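# Place bottles on ledges matching their cap colours

## Task

Put every bottle upright on the wall ledge whose label strip is the same colour as that bottle's cap, with the bottle's entire base resting on that ledge.

## Robot and tools

ROBOT. Two seven-joint arms, left_arm and right_arm, each ending in a two-finger parallel gripper. A gripper pose does not fix the elbow, so a large wrist turn can swing the arm. Equal joint values on both arms give mirror-image postures.

FRAMES. All positions and orientations use one scene frame. Its origin lies on the plane z = 0, under the midpoint between the two arm bases, which sit 0.70 m higher. +x points forward (the way both arms face), +z up, and left_arm sits on the +y side; arm names do not match image sides. In the gripper's own frame the fingers point along +z and close along y. end_effector_position is the point between the pads when closed, under 1 cm behind the fingertips; while closing, the tips travel about 17 mm further along +z, mostly while the pads are more than 70 mm apart. Reported hand poses can be off by a few cm, more at long reach.

ROW FORMAT. Every command row is 16 plain numbers: left_arm x, y, z, qw, qx, qy, qz, opening, then the same eight for right_arm. x, y, z are an absolute target in metres and the quaternion an absolute target orientation, w first, both in the scene frame. Opening runs from -1 (closed) to +1 (fully open, 0.145 m). Both arms always appear in a row, even if only one moves. To keep an orientation, repeat the same quaternion in every row rather than copying the drifted reported one. To park an arm, resend the full pose from the last result before it stopped, plus its desired opening, in every call; a 0 in an opening slot is a real command. Commanding the measured pose can relax a press.

execute_actions(actions, cameras): actions is a list of actions; each action is a list of up to 15 rows, one per 1/30 s step, and a shorter action repeats its last row until 15 steps (0.5 s). An empty list just returns state and images. Each action is rejected for both arms if any target lies over 0.6 m from that gripper's current position along any of the gripper's axes; the whole call is rejected if an action is malformed or the first fails this test against the last reported state. Each step the commanded orientation is clipped to within 32 degrees of the measured one, and position is favoured over orientation, so one action may stop short; the result's Hand target shows what was actually aimed at, so send the remainder next.

move(target, speed, blend, opening_speed, blocking, cameras): target is one 16-number row or a list of up to 15 rows (absolute poses, no 0.6 m check). Grippers follow straight lines, turning the short way, with no avoidance of objects or the other arm. speed is m/s, 0.002 to 1.1, default 0.25 (turning up to twice that in rad/s), one value or one per target. blend (m) rounds corners of a list; 0 stops at each point. opening_speed (per second on the -1..+1 scale, at least 0.2) ramps the fingers. Runs stop after 10 s. Openings in the first row are sent at the start; changed openings in later rows are applied on arrival once everything is at rest. blocking=false returns after about 0.5 s while the move continues; a new move replaces it. Grippers lag, stray and can exceed speed, especially with a nearly straight arm; faster moves hit harder. The result adds a move: line with the ending (done, off_target, moving, held, fault) and limits (paced = pose clipped, held = steps withheld). Unnamed arms are done within 3 mm and 2 degrees; neither done nor off_target says anything about contact.

wait(seconds 0 to 10): lets time run with last commands held. stop(): brakes a running move. zoom_image(camera cam_high or cam_low, region [x0, y0, x1, y1] pixels, at most 504 by 504): closer view of the latest image. read_manual(section "licences"): licence texts. finished_scene(scene): ends the current scene, given its number; irreversible, and the goal must hold with the robot let go.

RESULTS. Each gives per arm end_effector_position, end_effector_quat_wxyz, Hand target, Tool commands, grip_measured (same scale as opening), Joint positions (the last value is finger opening in metres), Joint velocities ("within noise" when still) and Joint torques (same joint order, positive toward larger angle, offsets and noise; joints 3 and 4 wrap at ±28 N m). Action calls also list positions at some steps. Cameras: cam_high and cam_low, 896x504, with calibration supplied that may be a little off.

GRIPPING. Fully closing takes at least about 0.5 s. To hold, keep commanding an opening well below grip_measured; lower squeezes harder, up to about 10 N per pad on objects up to about 11 cm wide. Fast closing can squeeze too hard.

AVOID. Loose objects may get pushed occasionally. Do not knock anything out of the work area, drop bottles, release them while moving, or hit or push hard. Keep the arms apart: the clearance check does not protect grippers, housings or wrist cameras from each other, and closing one gripper on the other's fingers counts as an inter-arm press. Holding loads, staying stretched out or straining at unreachable poses heats motors; MOTOR HOT warns at 85 °C, and at 100 °C an OVER-TEMPERATURE FAULT halts that arm for 30 to 60 s or more, sometimes without warning.

Each tool is called after "Request:" in YAML: its name, and indented under it one key for each argument.

## Session

Request:
execute_actions:
  actions: []

Request:
zoom_image:
  camera: "cam_high"
  region: [420, 190, 700, 430]

Request:
zoom_image:
  camera: "cam_low"
  region: [320, 130, 640, 400]

Scene clock: 0.00 s.
left_arm: end_effector_position=(+0.2239, +0.1828, +0.6144) grip_measured=+1.00 end_effector_quat_wxyz=(-0.319, +0.395, -0.515, +0.691) | right_arm: end_effector_position=(+0.4009, -0.1655, +0.3728) grip_measured=+1.00 end_effector_quat_wxyz=(+0.260, +0.265, +0.837, +0.401)
Joint positions: left_arm=[-1.106 0.942 0.535 2.339 -0.48 -0.199 -0.367 0.145] | right_arm=[0.583 0.619 -0.841 0.925 -1.182 -0.496 -0.047 0.145]
Joint velocities: within noise
Joint torques (N m): no reading
Motor temperatures (°C): left_arm=[21 21 22 21 21 23 21] | right_arm=[20 22 22 19 20 19 21]
Hand target: left_arm +0.2239, +0.1828, +0.6144; -0.319, +0.395, -0.515, +0.691 | right_arm +0.4009, -0.1655, +0.3728; +0.260, +0.265, +0.837, +0.401
Tool commands: left_gripper/opening=+1.0 right_gripper/opening=+1.0

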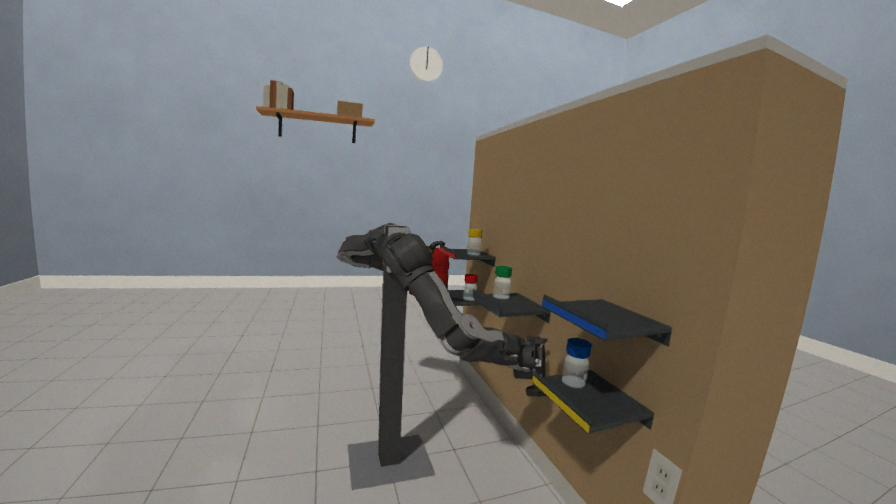

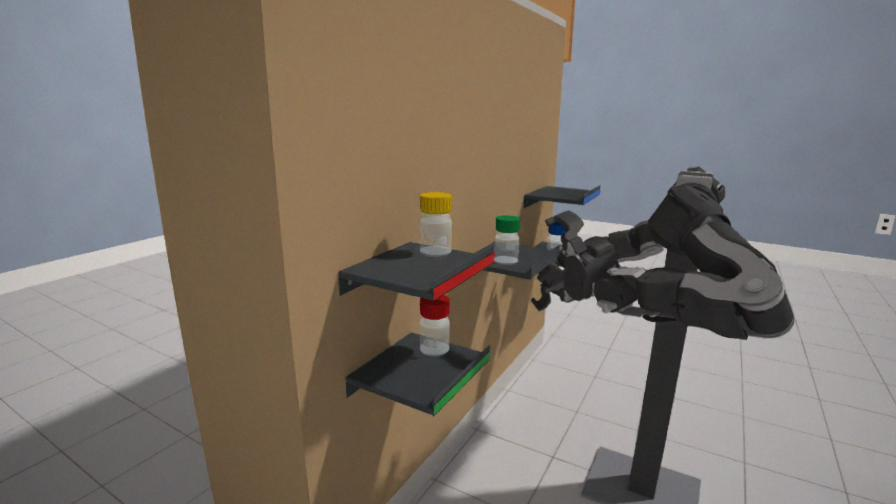

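Scaled by 1.800 from the camera's 896x504 image, which has a finer 1280x720 frame.

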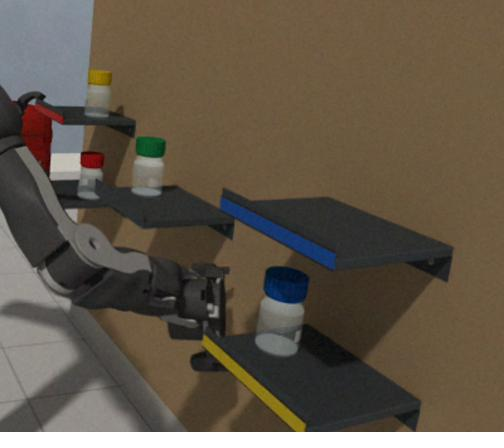

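Scaled by 1.575 from the camera's 896x504 image, which has a finer 1280x720 frame.

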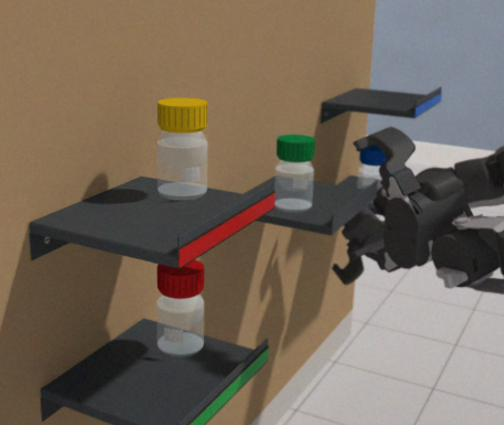

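Request:
move:
  target:
    - [0.24,0.27,0.66,0,0.7071,0,0.7071,1,0.22,-0.24,0.40,0,0.7071,0,0.7071,1]
    - [0.25,0.335,0.684,-0.0616,0.7044,0.0616,0.7044,1,0.21,-0.325,0.482,0.0616,0.7044,-0.0616,0.7044,1]
    - [0.325,0.346,0.684,-0.0616,0.7044,0.0616,0.7044,1,0.32,-0.344,0.482,0.0616,0.7044,-0.0616,0.7044,1]
  blend: [0.03,0.01,0]

Request:
zoom_image:
  camera: "cam_low"
  region: [340, 170, 620, 330]

Request:
zoom_image:
  camera: "cam_high"
  region: [420, 210, 700, 430]

Scene clock: 64.30 s.
left_arm: end_effector_position=(+0.3256, +0.3445, +0.6866) grip_measured=+1.00 end_effector_quat_wxyz=(-0.060, +0.702, +0.058, +0.707) | right_arm: end_effector_position=(+0.3202, -0.3451, +0.4844) grip_measured=+1.00 end_effector_quat_wxyz=(+0.064, +0.701, -0.063, +0.707)
Joint positions: left_arm=[-1.269 1.353 1.26 2.017 1.501 0.009 -0.406 0.145] | right_arm=[-0.296 0.894 -0.099 1.546 0.878 -0.397 -0.226 0.145]
Joint velocities: within noise
Joint torques (N m): left_arm=[2.57 1.75 2.47 0.57 0 -0.66 -0.05] | right_arm=[2.33 5.74 2.45 2.43 0.06 -0.31 0.16]
Motor temperatures (°C): left_arm=[20 21 23 22 21 23 21] | right_arm=[22 23 22 20 20 19 21]
Hand target: left_arm +0.3250, +0.3461, +0.6840; -0.062, +0.704, +0.062, +0.704 | right_arm +0.3200, -0.3440, +0.4820; +0.062, +0.704, -0.062, +0.704
Off the commanded pose: left_arm 0.003 m, 1 deg | right_arm 0.003 m, 1 deg.
move: done

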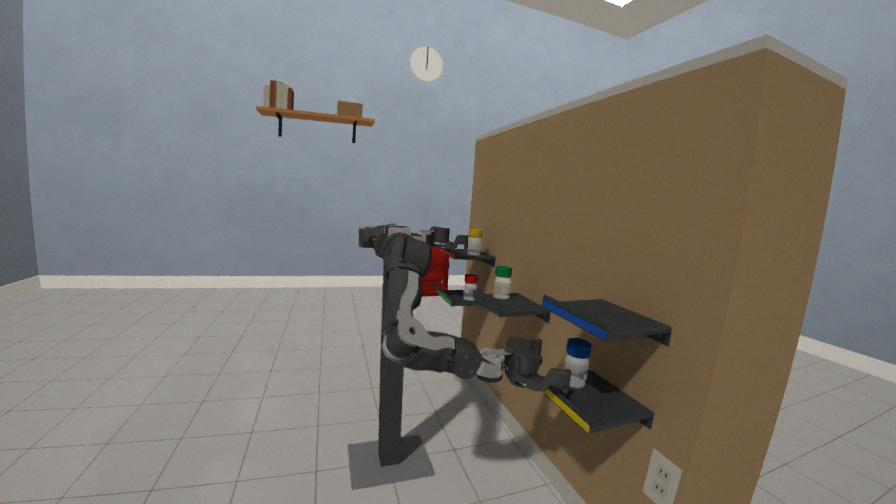

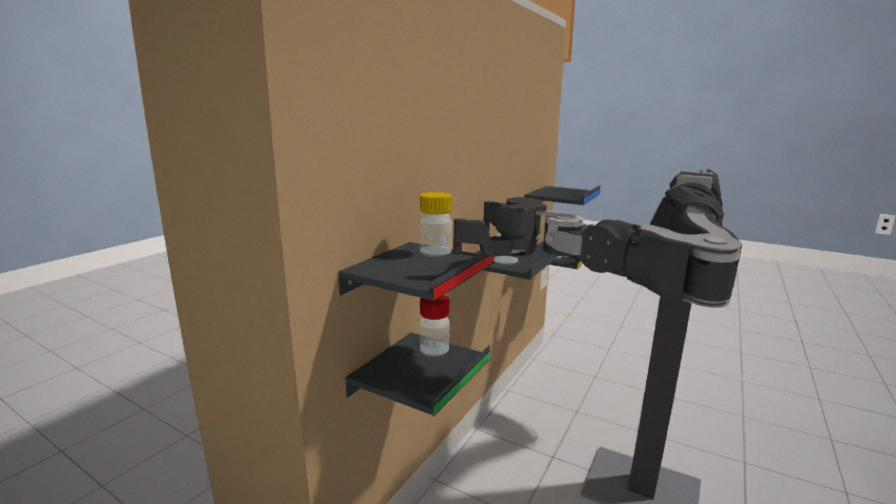

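Scaled by 1.800 from the camera's 896x504 image, which has a finer 1280x720 frame.

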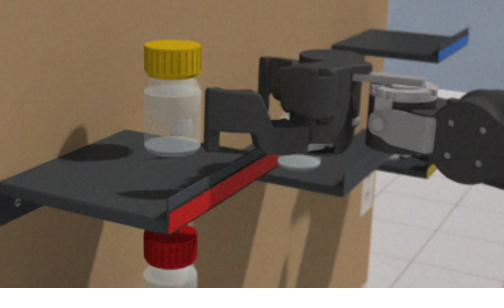

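Scaled by 1.800 from the camera's 896x504 image, which has a finer 1280x720 frame.

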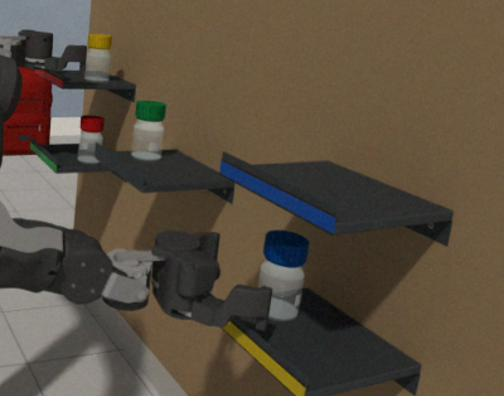

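Request:
move:
  target:
    - [0.391,0.357,0.684,-0.0616,0.7044,0.0616,0.7044,1,0.380,-0.353,0.482,0.0616,0.7044,-0.0616,0.7044,1]
    - [0.391,0.357,0.684,-0.0616,0.7044,0.0616,0.7044,-0.7,0.380,-0.353,0.482,0.0616,0.7044,-0.0616,0.7044,-0.7]
  speed: 0.15
  opening_speed: 1.3

Request:
zoom_image:
  camera: "cam_high"
  region: [420, 210, 700, 430]

Scene clock: 99.10 s.
left_arm: end_effector_position=(+0.3914, +0.3559, +0.6872) grip_measured=-0.25 end_effector_quat_wxyz=(-0.060, +0.702, +0.060, +0.707) | right_arm: end_effector_position=(+0.3805, -0.3546, +0.4853) grip_measured=-0.29 end_effector_quat_wxyz=(+0.063, +0.701, -0.064, +0.708)
Joint positions: left_arm=[-1.301 1.664 1.229 1.69 1.584 -0.083 -0.378 0.057] | right_arm=[0.094 0.828 -0.271 1.271 0.875 -0.315 -0.133 0.054]
Joint velocities: within noise
Joint torques (N m): left_arm=[4.81 1.83 2.91 0.03 -0.02 -0.64 0.04] | right_arm=[3.63 5.92 2.21 2.45 0.01 -0.35 0.12]
Motor temperatures (°C): left_arm=[21 21 24 21 21 24 21] | right_arm=[21 24 22 19 20 19 21]
Hand target: left_arm +0.3910, +0.3571, +0.6840; -0.062, +0.704, +0.062, +0.704 | right_arm +0.3800, -0.3530, +0.4821; +0.062, +0.704, -0.062, +0.704
Off the commanded pose: left_arm 0.003 m, 1 deg | right_arm 0.004 m, 1 deg.
move: off_target (right_arm); target 2's new opening was sent with right_arm's hand 0.004 m and 1 deg from that target

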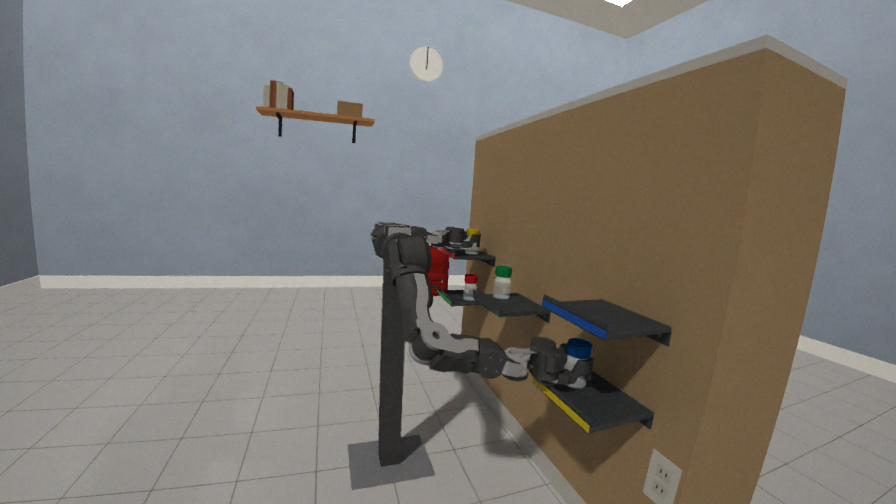

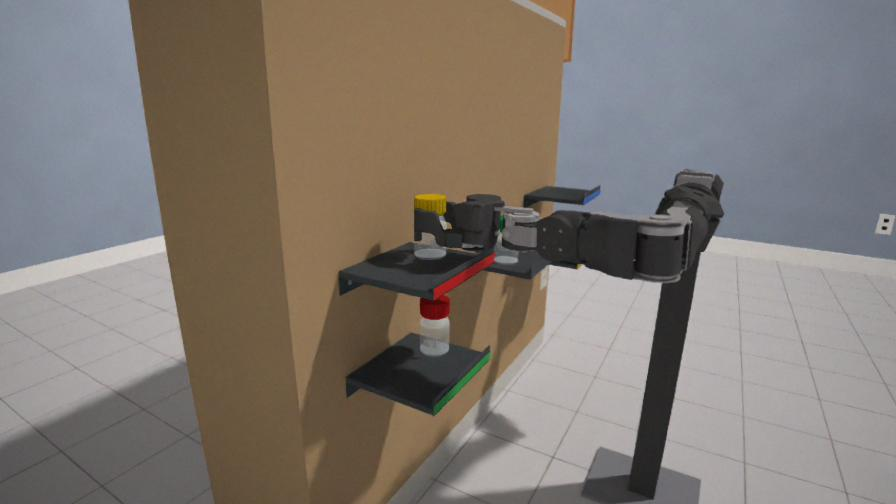

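Scaled by 1.800 from the camera's 896x504 image, which has a finer 1280x720 frame.

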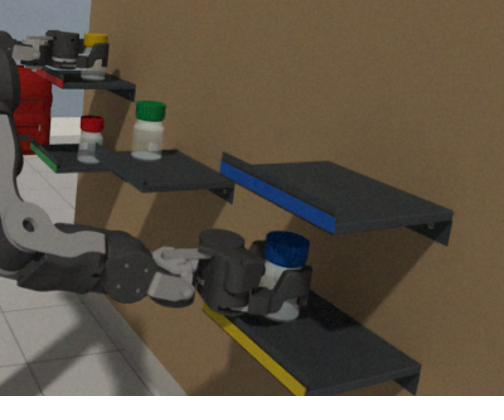

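Request:
move:
  target:
    - [0.391,0.357,0.722,-0.0616,0.7044,0.0616,0.7044,-0.7,0.38,-0.353,0.517,0.0616,0.7044,-0.0616,0.7044,-0.7]
    - [0.26,0.33,0.725,-0.0616,0.7044,0.0616,0.7044,-0.7,0.215,-0.325,0.517,0.0616,0.7044,-0.0616,0.7044,-0.7]
    - [0.255,0.20,0.665,0.153,0.690,-0.153,0.690,-0.7,0.23,-0.335,0.62,0.0616,0.7044,-0.0616,0.7044,-0.7]
    - [0.262,0.06,0.618,0.3265,0.627,-0.3265,0.627,-0.7,0.245,-0.34,0.72,0.0616,0.7044,-0.0616,0.7044,-0.7]
    - [0.385,-0.07,0.615,0.2706,0.6533,-0.2706,0.6533,-0.7,0.383,-0.353,0.72,0.0616,0.7044,-0.0616,0.7044,-0.7]
  speed: [0.15,0.22,0.22,0.22,0.2]
  blend: [0.01,0.03,0.03,0.01,0]

Request:
zoom_image:
  camera: "cam_high"
  region: [420, 190, 700, 350]

Request:
zoom_image:
  camera: "cam_low"
  region: [400, 150, 680, 310]

Scene clock: 126.77 s.
left_arm: end_effector_position=(+0.3017, +0.0463, +0.6397) grip_measured=-0.25 end_effector_quat_wxyz=(+0.291, +0.674, -0.323, +0.597) | right_arm: end_effector_position=(+0.3829, -0.3532, +0.7175) grip_measured=-0.29 end_effector_quat_wxyz=(+0.073, +0.701, -0.046, +0.707)
Joint positions: left_arm=[-1.407 2.012 1.17 2.159 1.509 -0.132 -0.12 0.057] | right_arm=[-1.311 1.626 1.388 1.738 1.559 0.077 -0.389 0.054]
Joint velocities: within noise
Joint torques (N m): left_arm=[5.53 0.62 3.7 0.5 0.11 -0.8 -0.05] | right_arm=[3.73 2.18 6.31 0.36 -0.09 -0.51 -0.11]
Motor temperatures (°C): left_arm=[21 21 24 21 21 24 21] | right_arm=[21 24 23 20 20 20 21]
Hand target: left_arm +0.3029, +0.0470, +0.6410; +0.291, +0.673, -0.320, +0.600 | right_arm +0.3830, -0.3530, +0.7200; +0.073, +0.699, -0.048, +0.710
Off the commanded pose: left_arm 0.145 m, 9 deg | right_arm 0.002 m, 2 deg.
joint read past its limit (left arm) — joint 2 (shoulder roll), upper limit.
joint sent to its limit (left arm) — joint 1 (shoulder pitch), lower limit; joint 2 (shoulder roll), upper limit. The joint targets are off in position and orientation.
joint sent to its limit (right arm) — joint 1 (shoulder pitch), lower limit; joint 5 (forearm roll), upper limit. The joint targets still meet the commanded pose.
move: off_target (left_arm)

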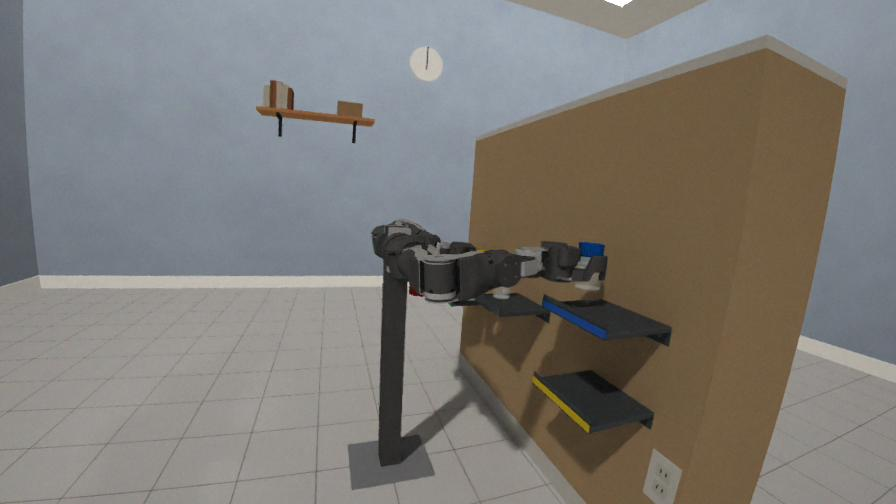

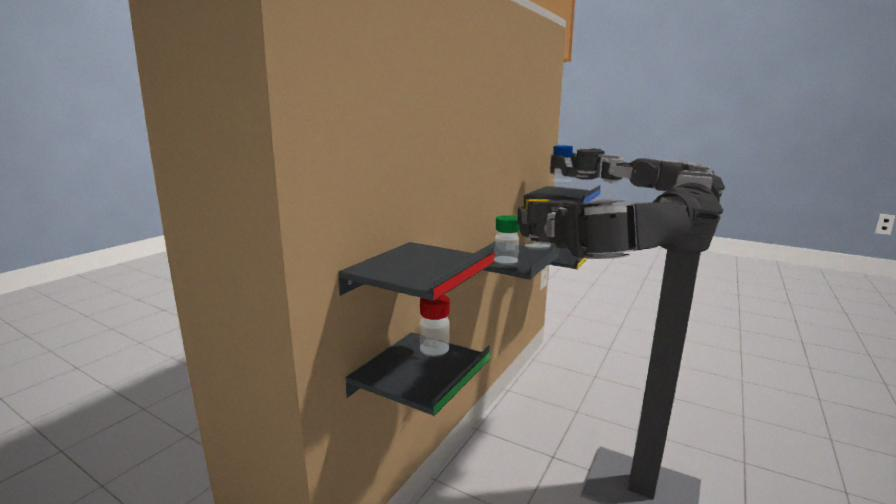

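Scaled by 1.800 from the camera's 896x504 image, which has a finer 1280x720 frame.

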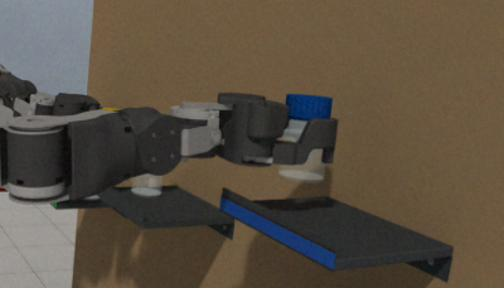

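Scaled by 1.800 from the camera's 896x504 image, which has a finer 1280x720 frame.

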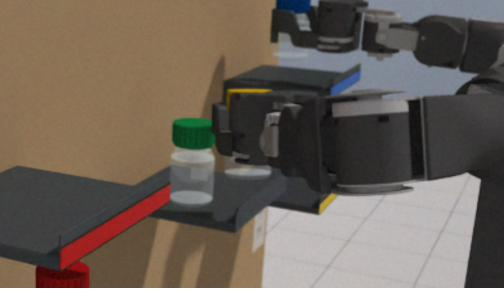

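Request:
move:
  target:
    - [0.262,0.06,0.645,0.3265,0.627,-0.3265,0.627,-0.7,0.383,-0.353,0.715,0.0616,0.7044,-0.0616,0.7044,-0.7]
    - [0.25,0.20,0.60,0.153,0.690,-0.153,0.690,-0.7,0.383,-0.353,0.707,0.0616,0.7044,-0.0616,0.7044,-0.7]
    - [0.25,0.21,0.42,0,0.7071,0,0.7071,-0.7,0.383,-0.353,0.70,0.0616,0.7044,-0.0616,0.7044,-0.7]
    - [0.35,0.21,0.40,0,0.7071,0,0.7071,-0.7,0.383,-0.353,0.692,0.0616,0.7044,-0.0616,0.7044,-0.7]
  speed: 0.25
  blend: [0.02,0.03,0.03,0]

Request:
zoom_image:
  camera: "cam_high"
  region: [520, 210, 700, 350]

Scene clock: 162.57 s.
left_arm: end_effector_position=(+0.3187, +0.2281, +0.4378) grip_measured=-0.25 end_effector_quat_wxyz=(+0.082, +0.887, -0.200, +0.408) | right_arm: end_effector_position=(+0.3831, -0.3524, +0.6928) grip_measured=-0.29 end_effector_quat_wxyz=(+0.067, +0.703, -0.053, +0.706)
Joint positions: left_arm=[-1.407 2.012 0.534 1.715 1.585 -0.179 -0.107 0.057] | right_arm=[-1.311 1.626 1.277 1.743 1.559 -0.033 -0.395 0.054]
Joint velocities: within noise
Joint torques (N m): left_arm=[5.68 1.02 2.59 0.59 0.13 -0.6 0.25] | right_arm=[3.63 1.75 3.78 0.42 -0.06 -0.76 -0.16]
Motor temperatures (°C): left_arm=[22 21 26 21 21 25 21] | right_arm=[22 23 25 19 20 20 21]
Hand target: left_arm +0.3182, +0.2270, +0.4376; +0.085, +0.887, -0.200, +0.408 | right_arm +0.3829, -0.3531, +0.6920; +0.067, +0.702, -0.056, +0.707
Off the commanded pose: left_arm 0.052 m, 47 deg; orientation clipped | right_arm 0.001 m, 1 deg.
joint read past its limit (left arm) — joint 2 (shoulder roll), upper limit.
joint sent to its limit (left arm) — joint 1 (shoulder pitch), lower limit; joint 2 (shoulder roll), upper limit; joint 5 (forearm roll), upper limit. The joint targets are off in position and orientation.
joint sent to its limit (right arm) — joint 1 (shoulder pitch), lower limit; joint 5 (forearm roll), upper limit. The joint targets still meet the commanded pose.
move: off_target (left_arm); limits=paced

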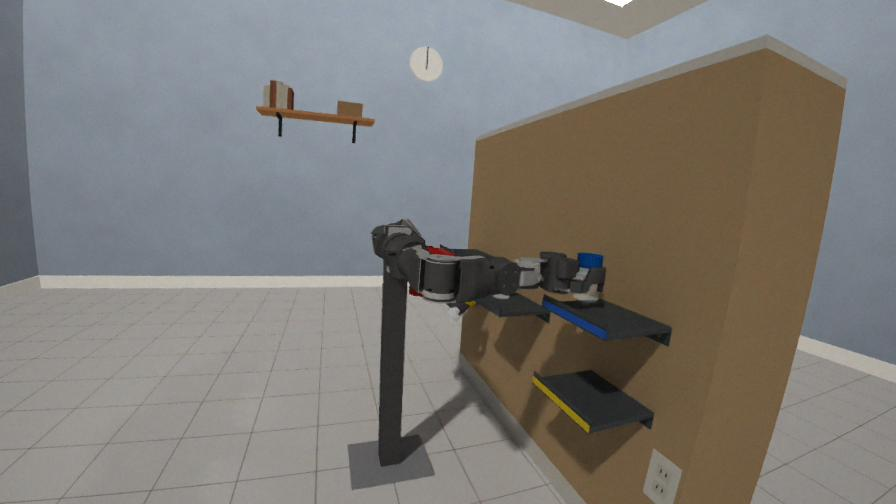

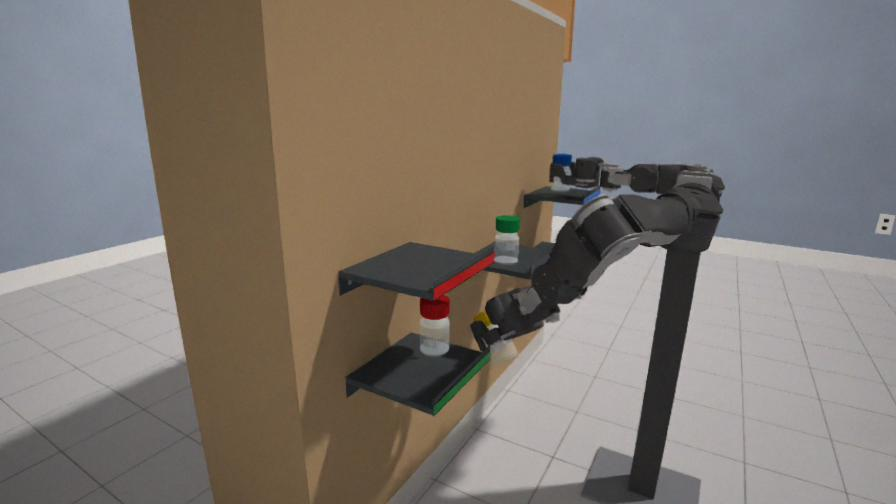

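Scaled by 2.800 from the camera's 896x504 image, which has a finer 1280x720 frame.

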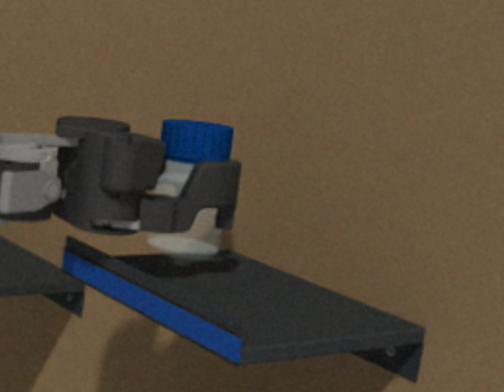

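Request:
move:
  target:
    - [0.34,0.22,0.36,0,0.9239,0,0.3827,-0.7,0.383,-0.353,0.688,0.067,0.702,-0.056,0.707,-0.7]
    - [0.39,0.21,0.29,0,0.9239,0,0.3827,-0.7,0.383,-0.353,0.684,0.067,0.702,-0.056,0.707,-0.7]
  speed: 0.15

Request:
zoom_image:
  camera: "cam_high"
  region: [520, 210, 700, 350]

Scene clock: 185.33 s.
left_arm: end_effector_position=(+0.2999, +0.2407, +0.4172) grip_measured=-0.25 end_effector_quat_wxyz=(+0.058, +0.911, -0.206, +0.353) | right_arm: end_effector_position=(+0.3828, -0.3528, +0.6844) grip_measured=-0.29 end_effector_quat_wxyz=(+0.065, +0.704, -0.055, +0.705)
Joint positions: left_arm=[-1.407 2.012 0.488 1.716 1.582 -0.097 -0.126 0.057] | right_arm=[-1.311 1.627 1.239 1.743 1.559 -0.071 -0.398 0.054]
Joint velocities: within noise
Joint torques (N m): left_arm=[5.47 0.86 0.57 -3.74 0.22 -0.19 -0.63] | right_arm=[3.55 2.41 3.74 0.21 -0.24 -0.76 -0.13]
Motor temperatures (°C): left_arm=[23 21 25 21 21 25 21] | right_arm=[22 23 24 19 20 21 21]
Hand target: left_arm +0.3011, +0.2539, +0.4136; +0.034, +0.916, -0.197, +0.349 | right_arm +0.3830, -0.3531, +0.6839; +0.067, +0.702, -0.056, +0.707
Off the commanded pose: left_arm 0.159 m, 25 deg | right_arm 0.001 m, 0 deg.
joint read past its limit (left arm) — joint 2 (shoulder roll), upper limit.
joint sent to its limit (left arm) — joint 1 (shoulder pitch), lower limit; joint 2 (shoulder roll), upper limit; joint 5 (forearm roll), upper limit. The joint targets are off in position and orientation.
joint sent to its limit (right arm) — joint 1 (shoulder pitch), lower limit. The joint targets still meet the commanded pose.
move: off_target (left_arm)

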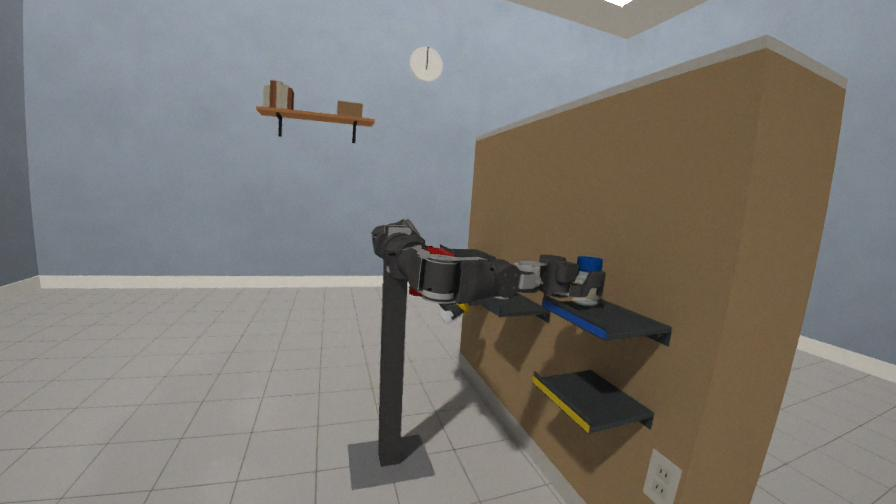

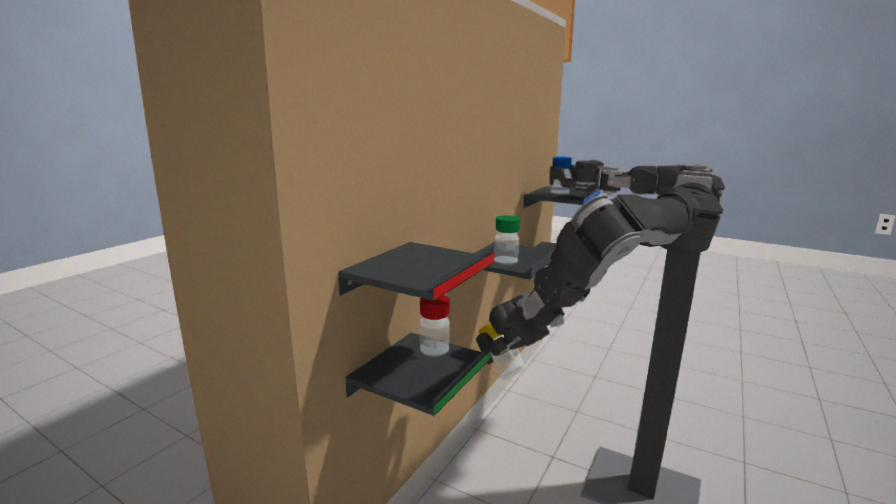

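Scaled by 2.800 from the camera's 896x504 image, which has a finer 1280x720 frame.

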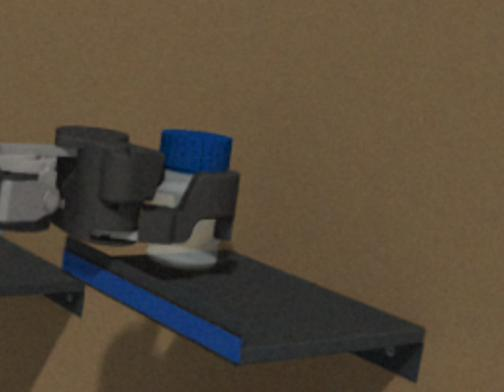

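Request:
move:
  target:
    - [0.24,0.27,0.46,-0.072,0.85,0.15,0.5,-0.7,0.383,-0.353,0.683,0.067,0.702,-0.056,0.707,-0.7]
    - [0.20,0.42,0.50,-0.220,0.757,0.314,0.530,-0.7,0.383,-0.353,0.681,0.067,0.702,-0.056,0.707,-0.7]
    - [0.12,0.60,0.50,-0.336,0.661,0.508,0.438,-0.7,0.383,-0.353,0.678,0.067,0.702,-0.056,0.707,-0.7]
    - [0.15,0.42,0.28,-0.157,0.82,0.483,0.266,-0.7,0.383,-0.353,0.677,0.067,0.702,-0.056,0.707,-0.7]
  speed: 0.3
  blend: [0.03,0.04,0.01,0]

Request:
zoom_image:
  camera: "cam_high"
  region: [520, 210, 700, 350]

Scene clock: 229.60 s.
left_arm: end_effector_position=(+0.1485, +0.4183, +0.2788) grip_measured=-0.25 end_effector_quat_wxyz=(-0.156, +0.820, +0.484, +0.262) | right_arm: end_effector_position=(+0.3829, -0.3526, +0.6780) grip_measured=-0.29 end_effector_quat_wxyz=(+0.065, +0.703, -0.056, +0.706)
Joint positions: left_arm=[-0.388 0.743 -0.087 1.245 1.529 0.048 -0.639 0.057] | right_arm=[-1.311 1.63 1.206 1.741 1.555 -0.106 -0.399 0.054]
Joint velocities: within noise
Joint torques (N m): left_arm=[1.91 6.45 1.87 2.36 -0.15 -0.48 0.27] | right_arm=[3.6 2.41 3.62 0.18 -0.25 -0.68 -0.14]
Motor temperatures (°C): left_arm=[22 21 24 22 21 24 22] | right_arm=[22 23 24 19 20 21 21]
Hand target: left_arm +0.1500, +0.4201, +0.2801; -0.157, +0.819, +0.483, +0.266 | right_arm +0.3830, -0.3529, +0.6770; +0.067, +0.702, -0.056, +0.707
Off the commanded pose: left_arm 0.003 m, 0 deg | right_arm 0.001 m, 0 deg.
joint sent to its limit (right arm) — joint 1 (shoulder pitch), lower limit. The joint targets still meet the commanded pose.
move: done

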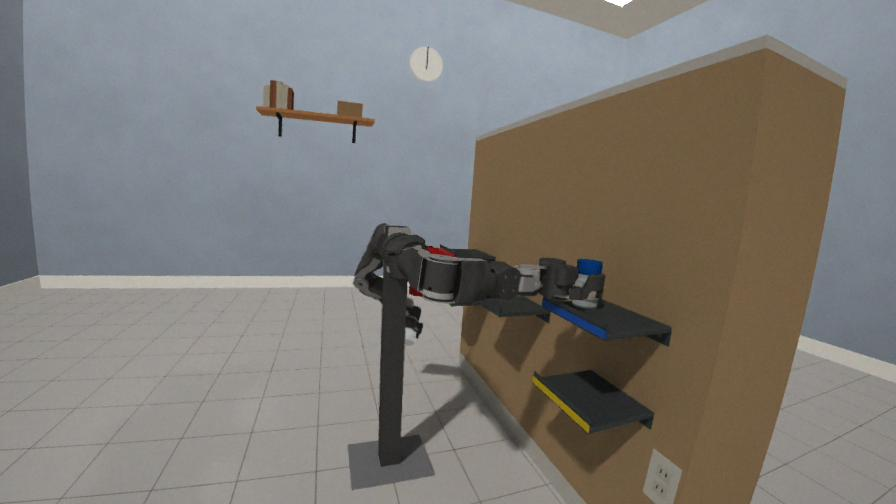

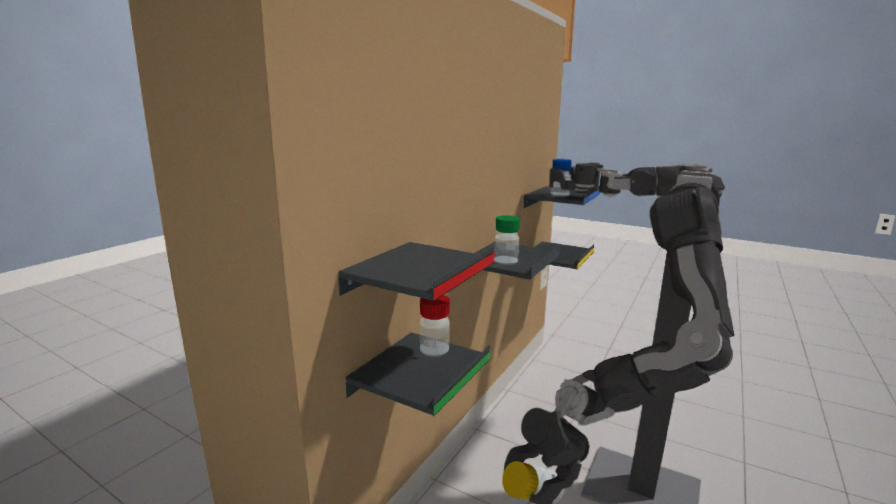

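Scaled by 2.800 from the camera's 896x504 image, which has a finer 1280x720 frame.

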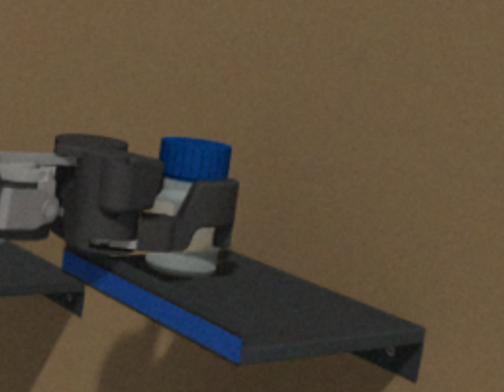

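Request:
move:
  target:
    - [0.23,0.29,0.34,-0.072,0.924,0.222,0.300,-0.7,0.383,-0.353,0.676,0.067,0.702,-0.056,0.707,-0.7]
    - [0.24,0.30,0.55,-0.0616,0.7044,0.0616,0.7044,-0.7,0.383,-0.353,0.674,0.067,0.702,-0.056,0.707,-0.7]
    - [0.255,0.20,0.59,0.153,0.690,-0.153,0.690,-0.7,0.383,-0.353,0.672,0.067,0.702,-0.056,0.707,-0.7]
    - [0.262,0.06,0.613,0.3265,0.627,-0.3265,0.627,-0.7,0.383,-0.353,0.671,0.067,0.702,-0.056,0.707,-0.7]
    - [0.385,-0.07,0.61,0.2706,0.6533,-0.2706,0.6533,-0.7,0.383,-0.353,0.670,0.067,0.702,-0.056,0.707,-0.7]
  speed: [0.3,0.3,0.25,0.2,0.2]
  blend: [0.03,0.03,0.03,0.01,0]

Request:
zoom_image:
  camera: "cam_high"
  region: [440, 210, 620, 350]

Request:
zoom_image:
  camera: "cam_low"
  region: [440, 150, 620, 290]

Scene clock: 250.03 s.
left_arm: end_effector_position=(+0.3013, +0.0469, +0.6363) grip_measured=-0.25 end_effector_quat_wxyz=(+0.291, +0.676, -0.325, +0.594) | right_arm: end_effector_position=(+0.3830, -0.3525, +0.6774) grip_measured=-0.29 end_effector_quat_wxyz=(+0.064, +0.693, -0.056, +0.716)
Joint positions: left_arm=[-1.407 2.012 1.157 2.157 1.503 -0.136 -0.118 0.057] | right_arm=[-1.308 1.634 1.178 1.738 1.544 -0.16 -0.401 0.054]
Joint velocities: within noise
Joint torques (N m): left_arm=[5.53 0.62 3.67 0.51 0.12 -0.8 -0.05] | right_arm=[3.31 2.49 2.14 0.13 -0.05 -0.1 -0.12]
Motor temperatures (°C): left_arm=[22 22 24 22 21 25 21] | right_arm=[22 23 24 19 20 21 21]
Hand target: left_arm +0.3025, +0.0476, +0.6376; +0.290, +0.675, -0.321, +0.598 | right_arm +0.3829, -0.3530, +0.6700; +0.067, +0.702, -0.056, +0.707
Off the commanded pose: left_arm 0.146 m, 10 deg | right_arm 0.007 m, 2 deg.
joint read past its limit (left arm) — joint 2 (shoulder roll), upper limit.
joint sent to its limit (left arm) — joint 1 (shoulder pitch), lower limit; joint 2 (shoulder roll), upper limit. The joint targets are off in position and orientation.
move: off_target (left_arm, right_arm)

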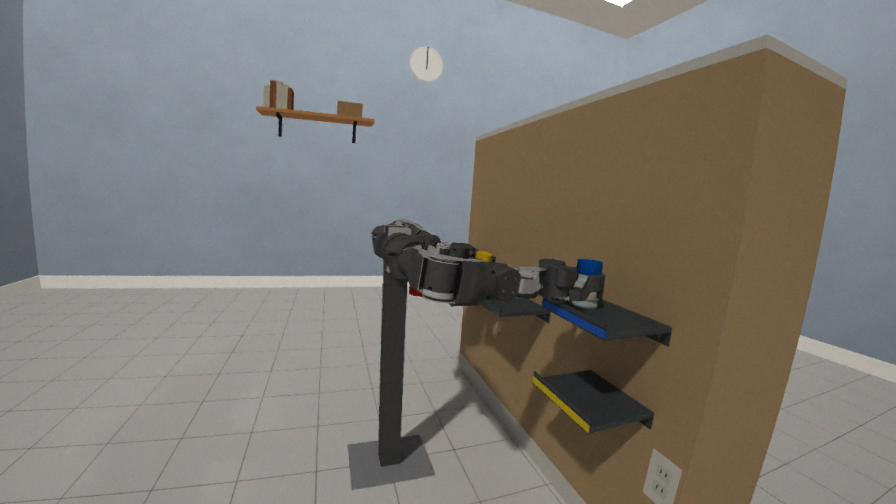

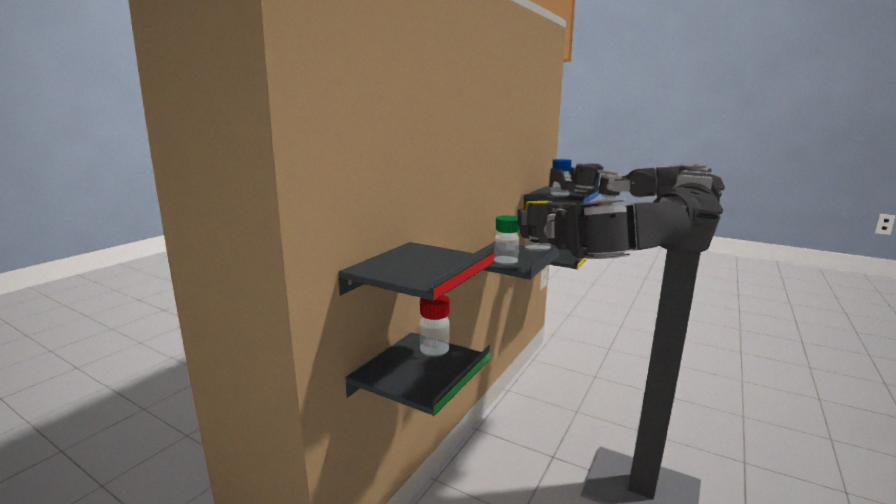

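Scaled by 2.800 from the camera's 896x504 image, which has a finer 1280x720 frame.

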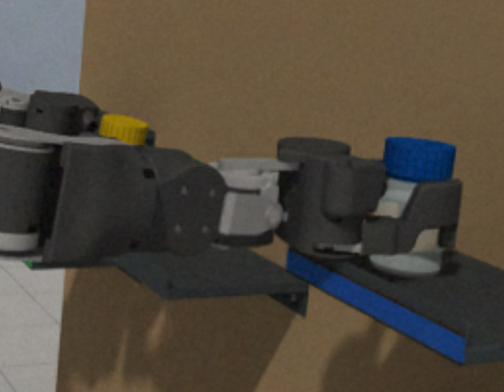

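Scaled by 2.800 from the camera's 896x504 image, which has a finer 1280x720 frame.

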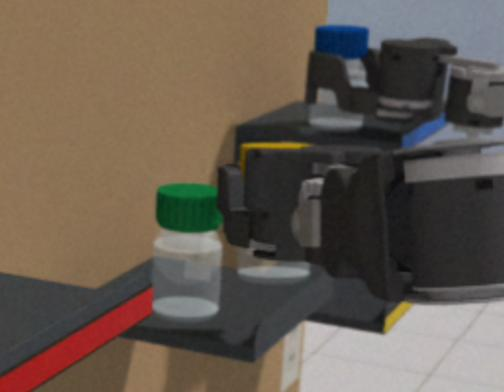

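Request:
move:
  target:
    - [0.3025,0.0476,0.6376,0.290,0.675,-0.321,0.598,-0.7,0.383,-0.353,0.677,0.067,0.702,-0.056,0.707,0.4]
    - [0.262,0.06,0.64,0.3265,0.627,-0.3265,0.627,-0.7,0.33,-0.344,0.68,0.0616,0.7044,-0.0616,0.7044,0.4]
    - [0.25,0.22,0.58,0.153,0.690,-0.153,0.690,-0.7,0.22,-0.325,0.685,0.0616,0.7044,-0.0616,0.7044,0.4]
    - [0.20,0.42,0.48,-0.220,0.757,0.314,0.530,-0.7,0.22,-0.325,0.65,0.0616,0.7044,-0.0616,0.7044,0.4]
    - [0.12,0.58,0.46,-0.336,0.661,0.508,0.438,-0.7,0.22,-0.325,0.60,0.0616,0.7044,-0.0616,0.7044,0.4]
    - [0.14,0.44,0.24,-0.157,0.82,0.483,0.266,-0.7,0.22,-0.325,0.55,0.0616,0.7044,-0.0616,0.7044,0.4]
  speed: [0.15,0.15,0.3,0.35,0.35,0.35]
  blend: [0,0.01,0.03,0.04,0.02,0]
  opening_speed: 1.3

Scene clock: 299.00 s.
left_arm: end_effector_position=(+0.1387, +0.4385, +0.2389) grip_measured=-0.25 end_effector_quat_wxyz=(-0.157, +0.820, +0.484, +0.263) | right_arm: end_effector_position=(+0.2203, -0.3256, +0.5513) grip_measured=+0.40 end_effector_quat_wxyz=(+0.063, +0.704, -0.062, +0.705)
Joint positions: left_arm=[-0.22 0.696 -0.211 0.879 1.505 0.007 -0.406 0.057] | right_arm=[-1.097 0.743 0.552 2.122 0.883 -0.339 -0.204 0.105]
Joint velocities: within noise
Joint torques (N m): left_arm=[2.18 7 1.18 1.7 -0.1 -0.49 0.28] | right_arm=[-0.44 2.36 1.94 2.39 -0.06 -0.55 0.1]
Motor temperatures (°C): left_arm=[23 21 26 21 21 25 21] | right_arm=[22 23 23 19 20 20 21]
Hand target: left_arm +0.1400, +0.4400, +0.2401; -0.157, +0.820, +0.483, +0.266 | right_arm +0.2200, -0.3250, +0.5501; +0.062, +0.704, -0.062, +0.705
Off the commanded pose: left_arm 0.002 m, 0 deg | right_arm 0.001 m, 0 deg.
move: done

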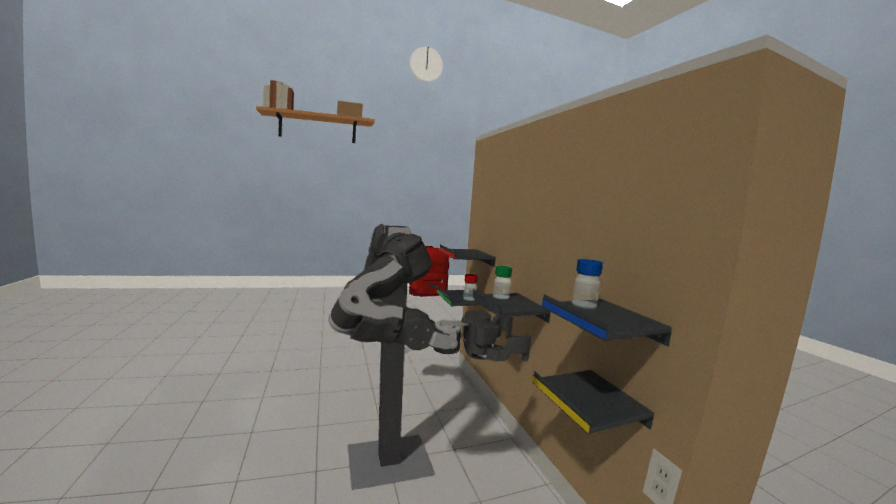

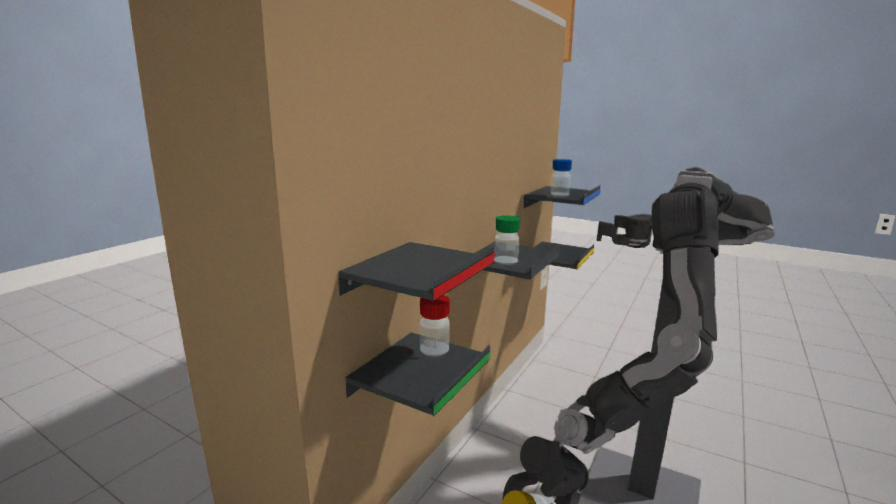

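Request:
move:
  target:
    - [0.14,0.44,0.24,0.082,0.223,0.926,0.298,-0.7,0.22,-0.325,0.55,0.0616,0.7044,-0.0616,0.7044,0.4]
    - [0.14,0.44,0.24,-0.157,0.82,0.483,0.266,-0.7,0.22,-0.325,0.55,0.0616,0.7044,-0.0616,0.7044,0.4]
  speed: 0.7
  cameras: ["cam_low"]

Scene clock: 313.40 s.
left_arm: end_effector_position=(+0.1402, +0.4389, +0.2396) grip_measured=-0.25 end_effector_quat_wxyz=(-0.156, +0.818, +0.486, +0.265) | right_arm: end_effector_position=(+0.2203, -0.3256, +0.5513) grip_measured=+0.40 end_effector_quat_wxyz=(+0.063, +0.704, -0.062, +0.705)
Joint positions: left_arm=[-0.218 0.506 0.201 0.878 1.091 0.19 -0.353 0.057] | right_arm=[-1.097 0.743 0.552 2.122 0.883 -0.339 -0.204 0.105]
Joint velocities: within noise
Joint torques (N m): left_arm=[1.41 6.69 0.69 2.96 -0.08 -0.43 0.28] | right_arm=[-0.41 2.28 1.95 2.36 -0.05 -0.53 0.1]
Motor temperatures (°C): left_arm=[22 23 25 21 21 25 21] | right_arm=[21 23 23 19 20 21 21]
Hand target: left_arm +0.1401, +0.4400, +0.2401; -0.157, +0.820, +0.483, +0.266 | right_arm +0.2200, -0.3250, +0.5501; +0.062, +0.704, -0.062, +0.705
Off the commanded pose: left_arm 0.001 m, 0 deg | right_arm 0.001 m, 0 deg.
move: done
Images, in order (width x height): cam_low 896x504.

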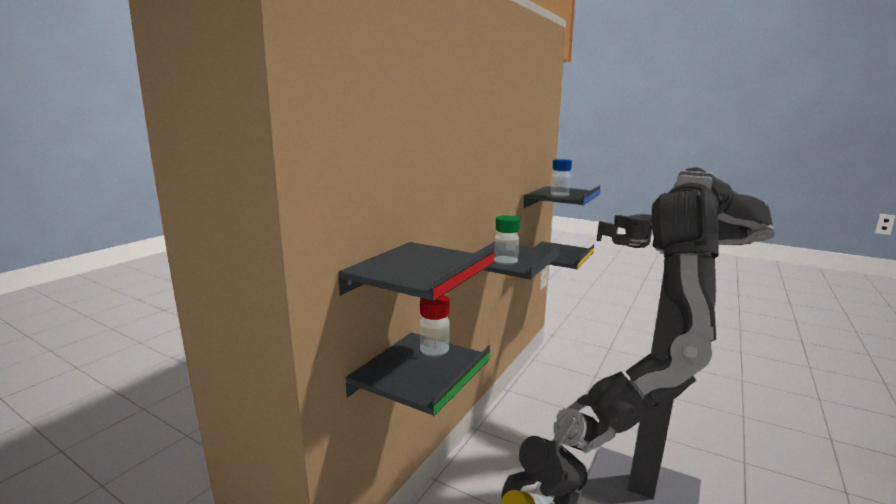

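Request:
move:
  target:
    - [0.14,0.44,0.24,0.166,-0.058,0.950,0.261,-0.7,0.22,-0.325,0.55,0.0616,0.7044,-0.0616,0.7044,0.4]
    - [0.14,0.44,0.24,-0.157,0.82,0.483,0.266,-0.7,0.22,-0.325,0.55,0.0616,0.7044,-0.0616,0.7044,0.4]
    - [0.22,0.29,0.36,-0.072,0.924,0.222,0.300,-0.7,0.22,-0.325,0.55,0.0616,0.7044,-0.0616,0.7044,0.4]
    - [0.24,0.26,0.50,0,0.7071,0,0.7071,-0.7,0.22,-0.325,0.55,0.0616,0.7044,-0.0616,0.7044,0.4]
  speed: [0.7,0.7,0.4,0.35]
  blend: [0,0.01,0.03,0]
  cameras: ["cam_low"]

Scene clock: 334.30 s.
left_arm: end_effector_position=(+0.2394, +0.2592, +0.4982) grip_measured=-0.25 end_effector_quat_wxyz=(+0.001, +0.711, +0.003, +0.703) | right_arm: end_effector_position=(+0.2203, -0.3256, +0.5513) grip_measured=+0.40 end_effector_quat_wxyz=(+0.063, +0.704, -0.062, +0.705)
Joint positions: left_arm=[-0.769 0.545 0.227 2 0.579 -0.277 -0.044 0.057] | right_arm=[-1.097 0.743 0.552 2.122 0.883 -0.339 -0.204 0.105]
Joint velocities: within noise
Joint torques (N m): left_arm=[0.62 3.39 1.99 3.84 0.06 -0.98 0.24] | right_arm=[-0.46 2.23 1.92 2.43 -0.06 -0.54 0.09]
Motor temperatures (°C): left_arm=[22 23 24 22 21 25 21] | right_arm=[21 23 23 19 20 21 21]
Hand target: left_arm +0.2400, +0.2600, +0.4999; +0.000, +0.707, +0.000, +0.707 | right_arm +0.2200, -0.3250, +0.5501; +0.062, +0.704, -0.062, +0.705
Off the commanded pose: left_arm 0.002 m, 1 deg | right_arm 0.001 m, 0 deg.
move: done
Images, in order (width x height): cam_low 896x504.

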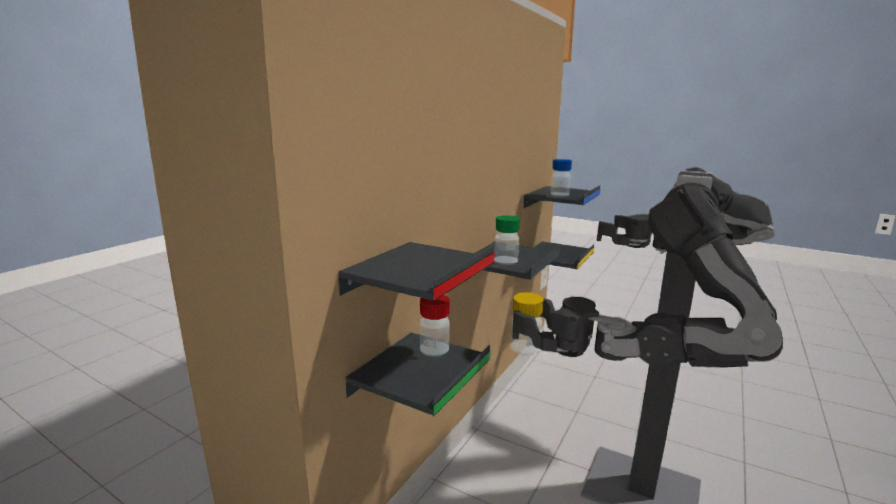

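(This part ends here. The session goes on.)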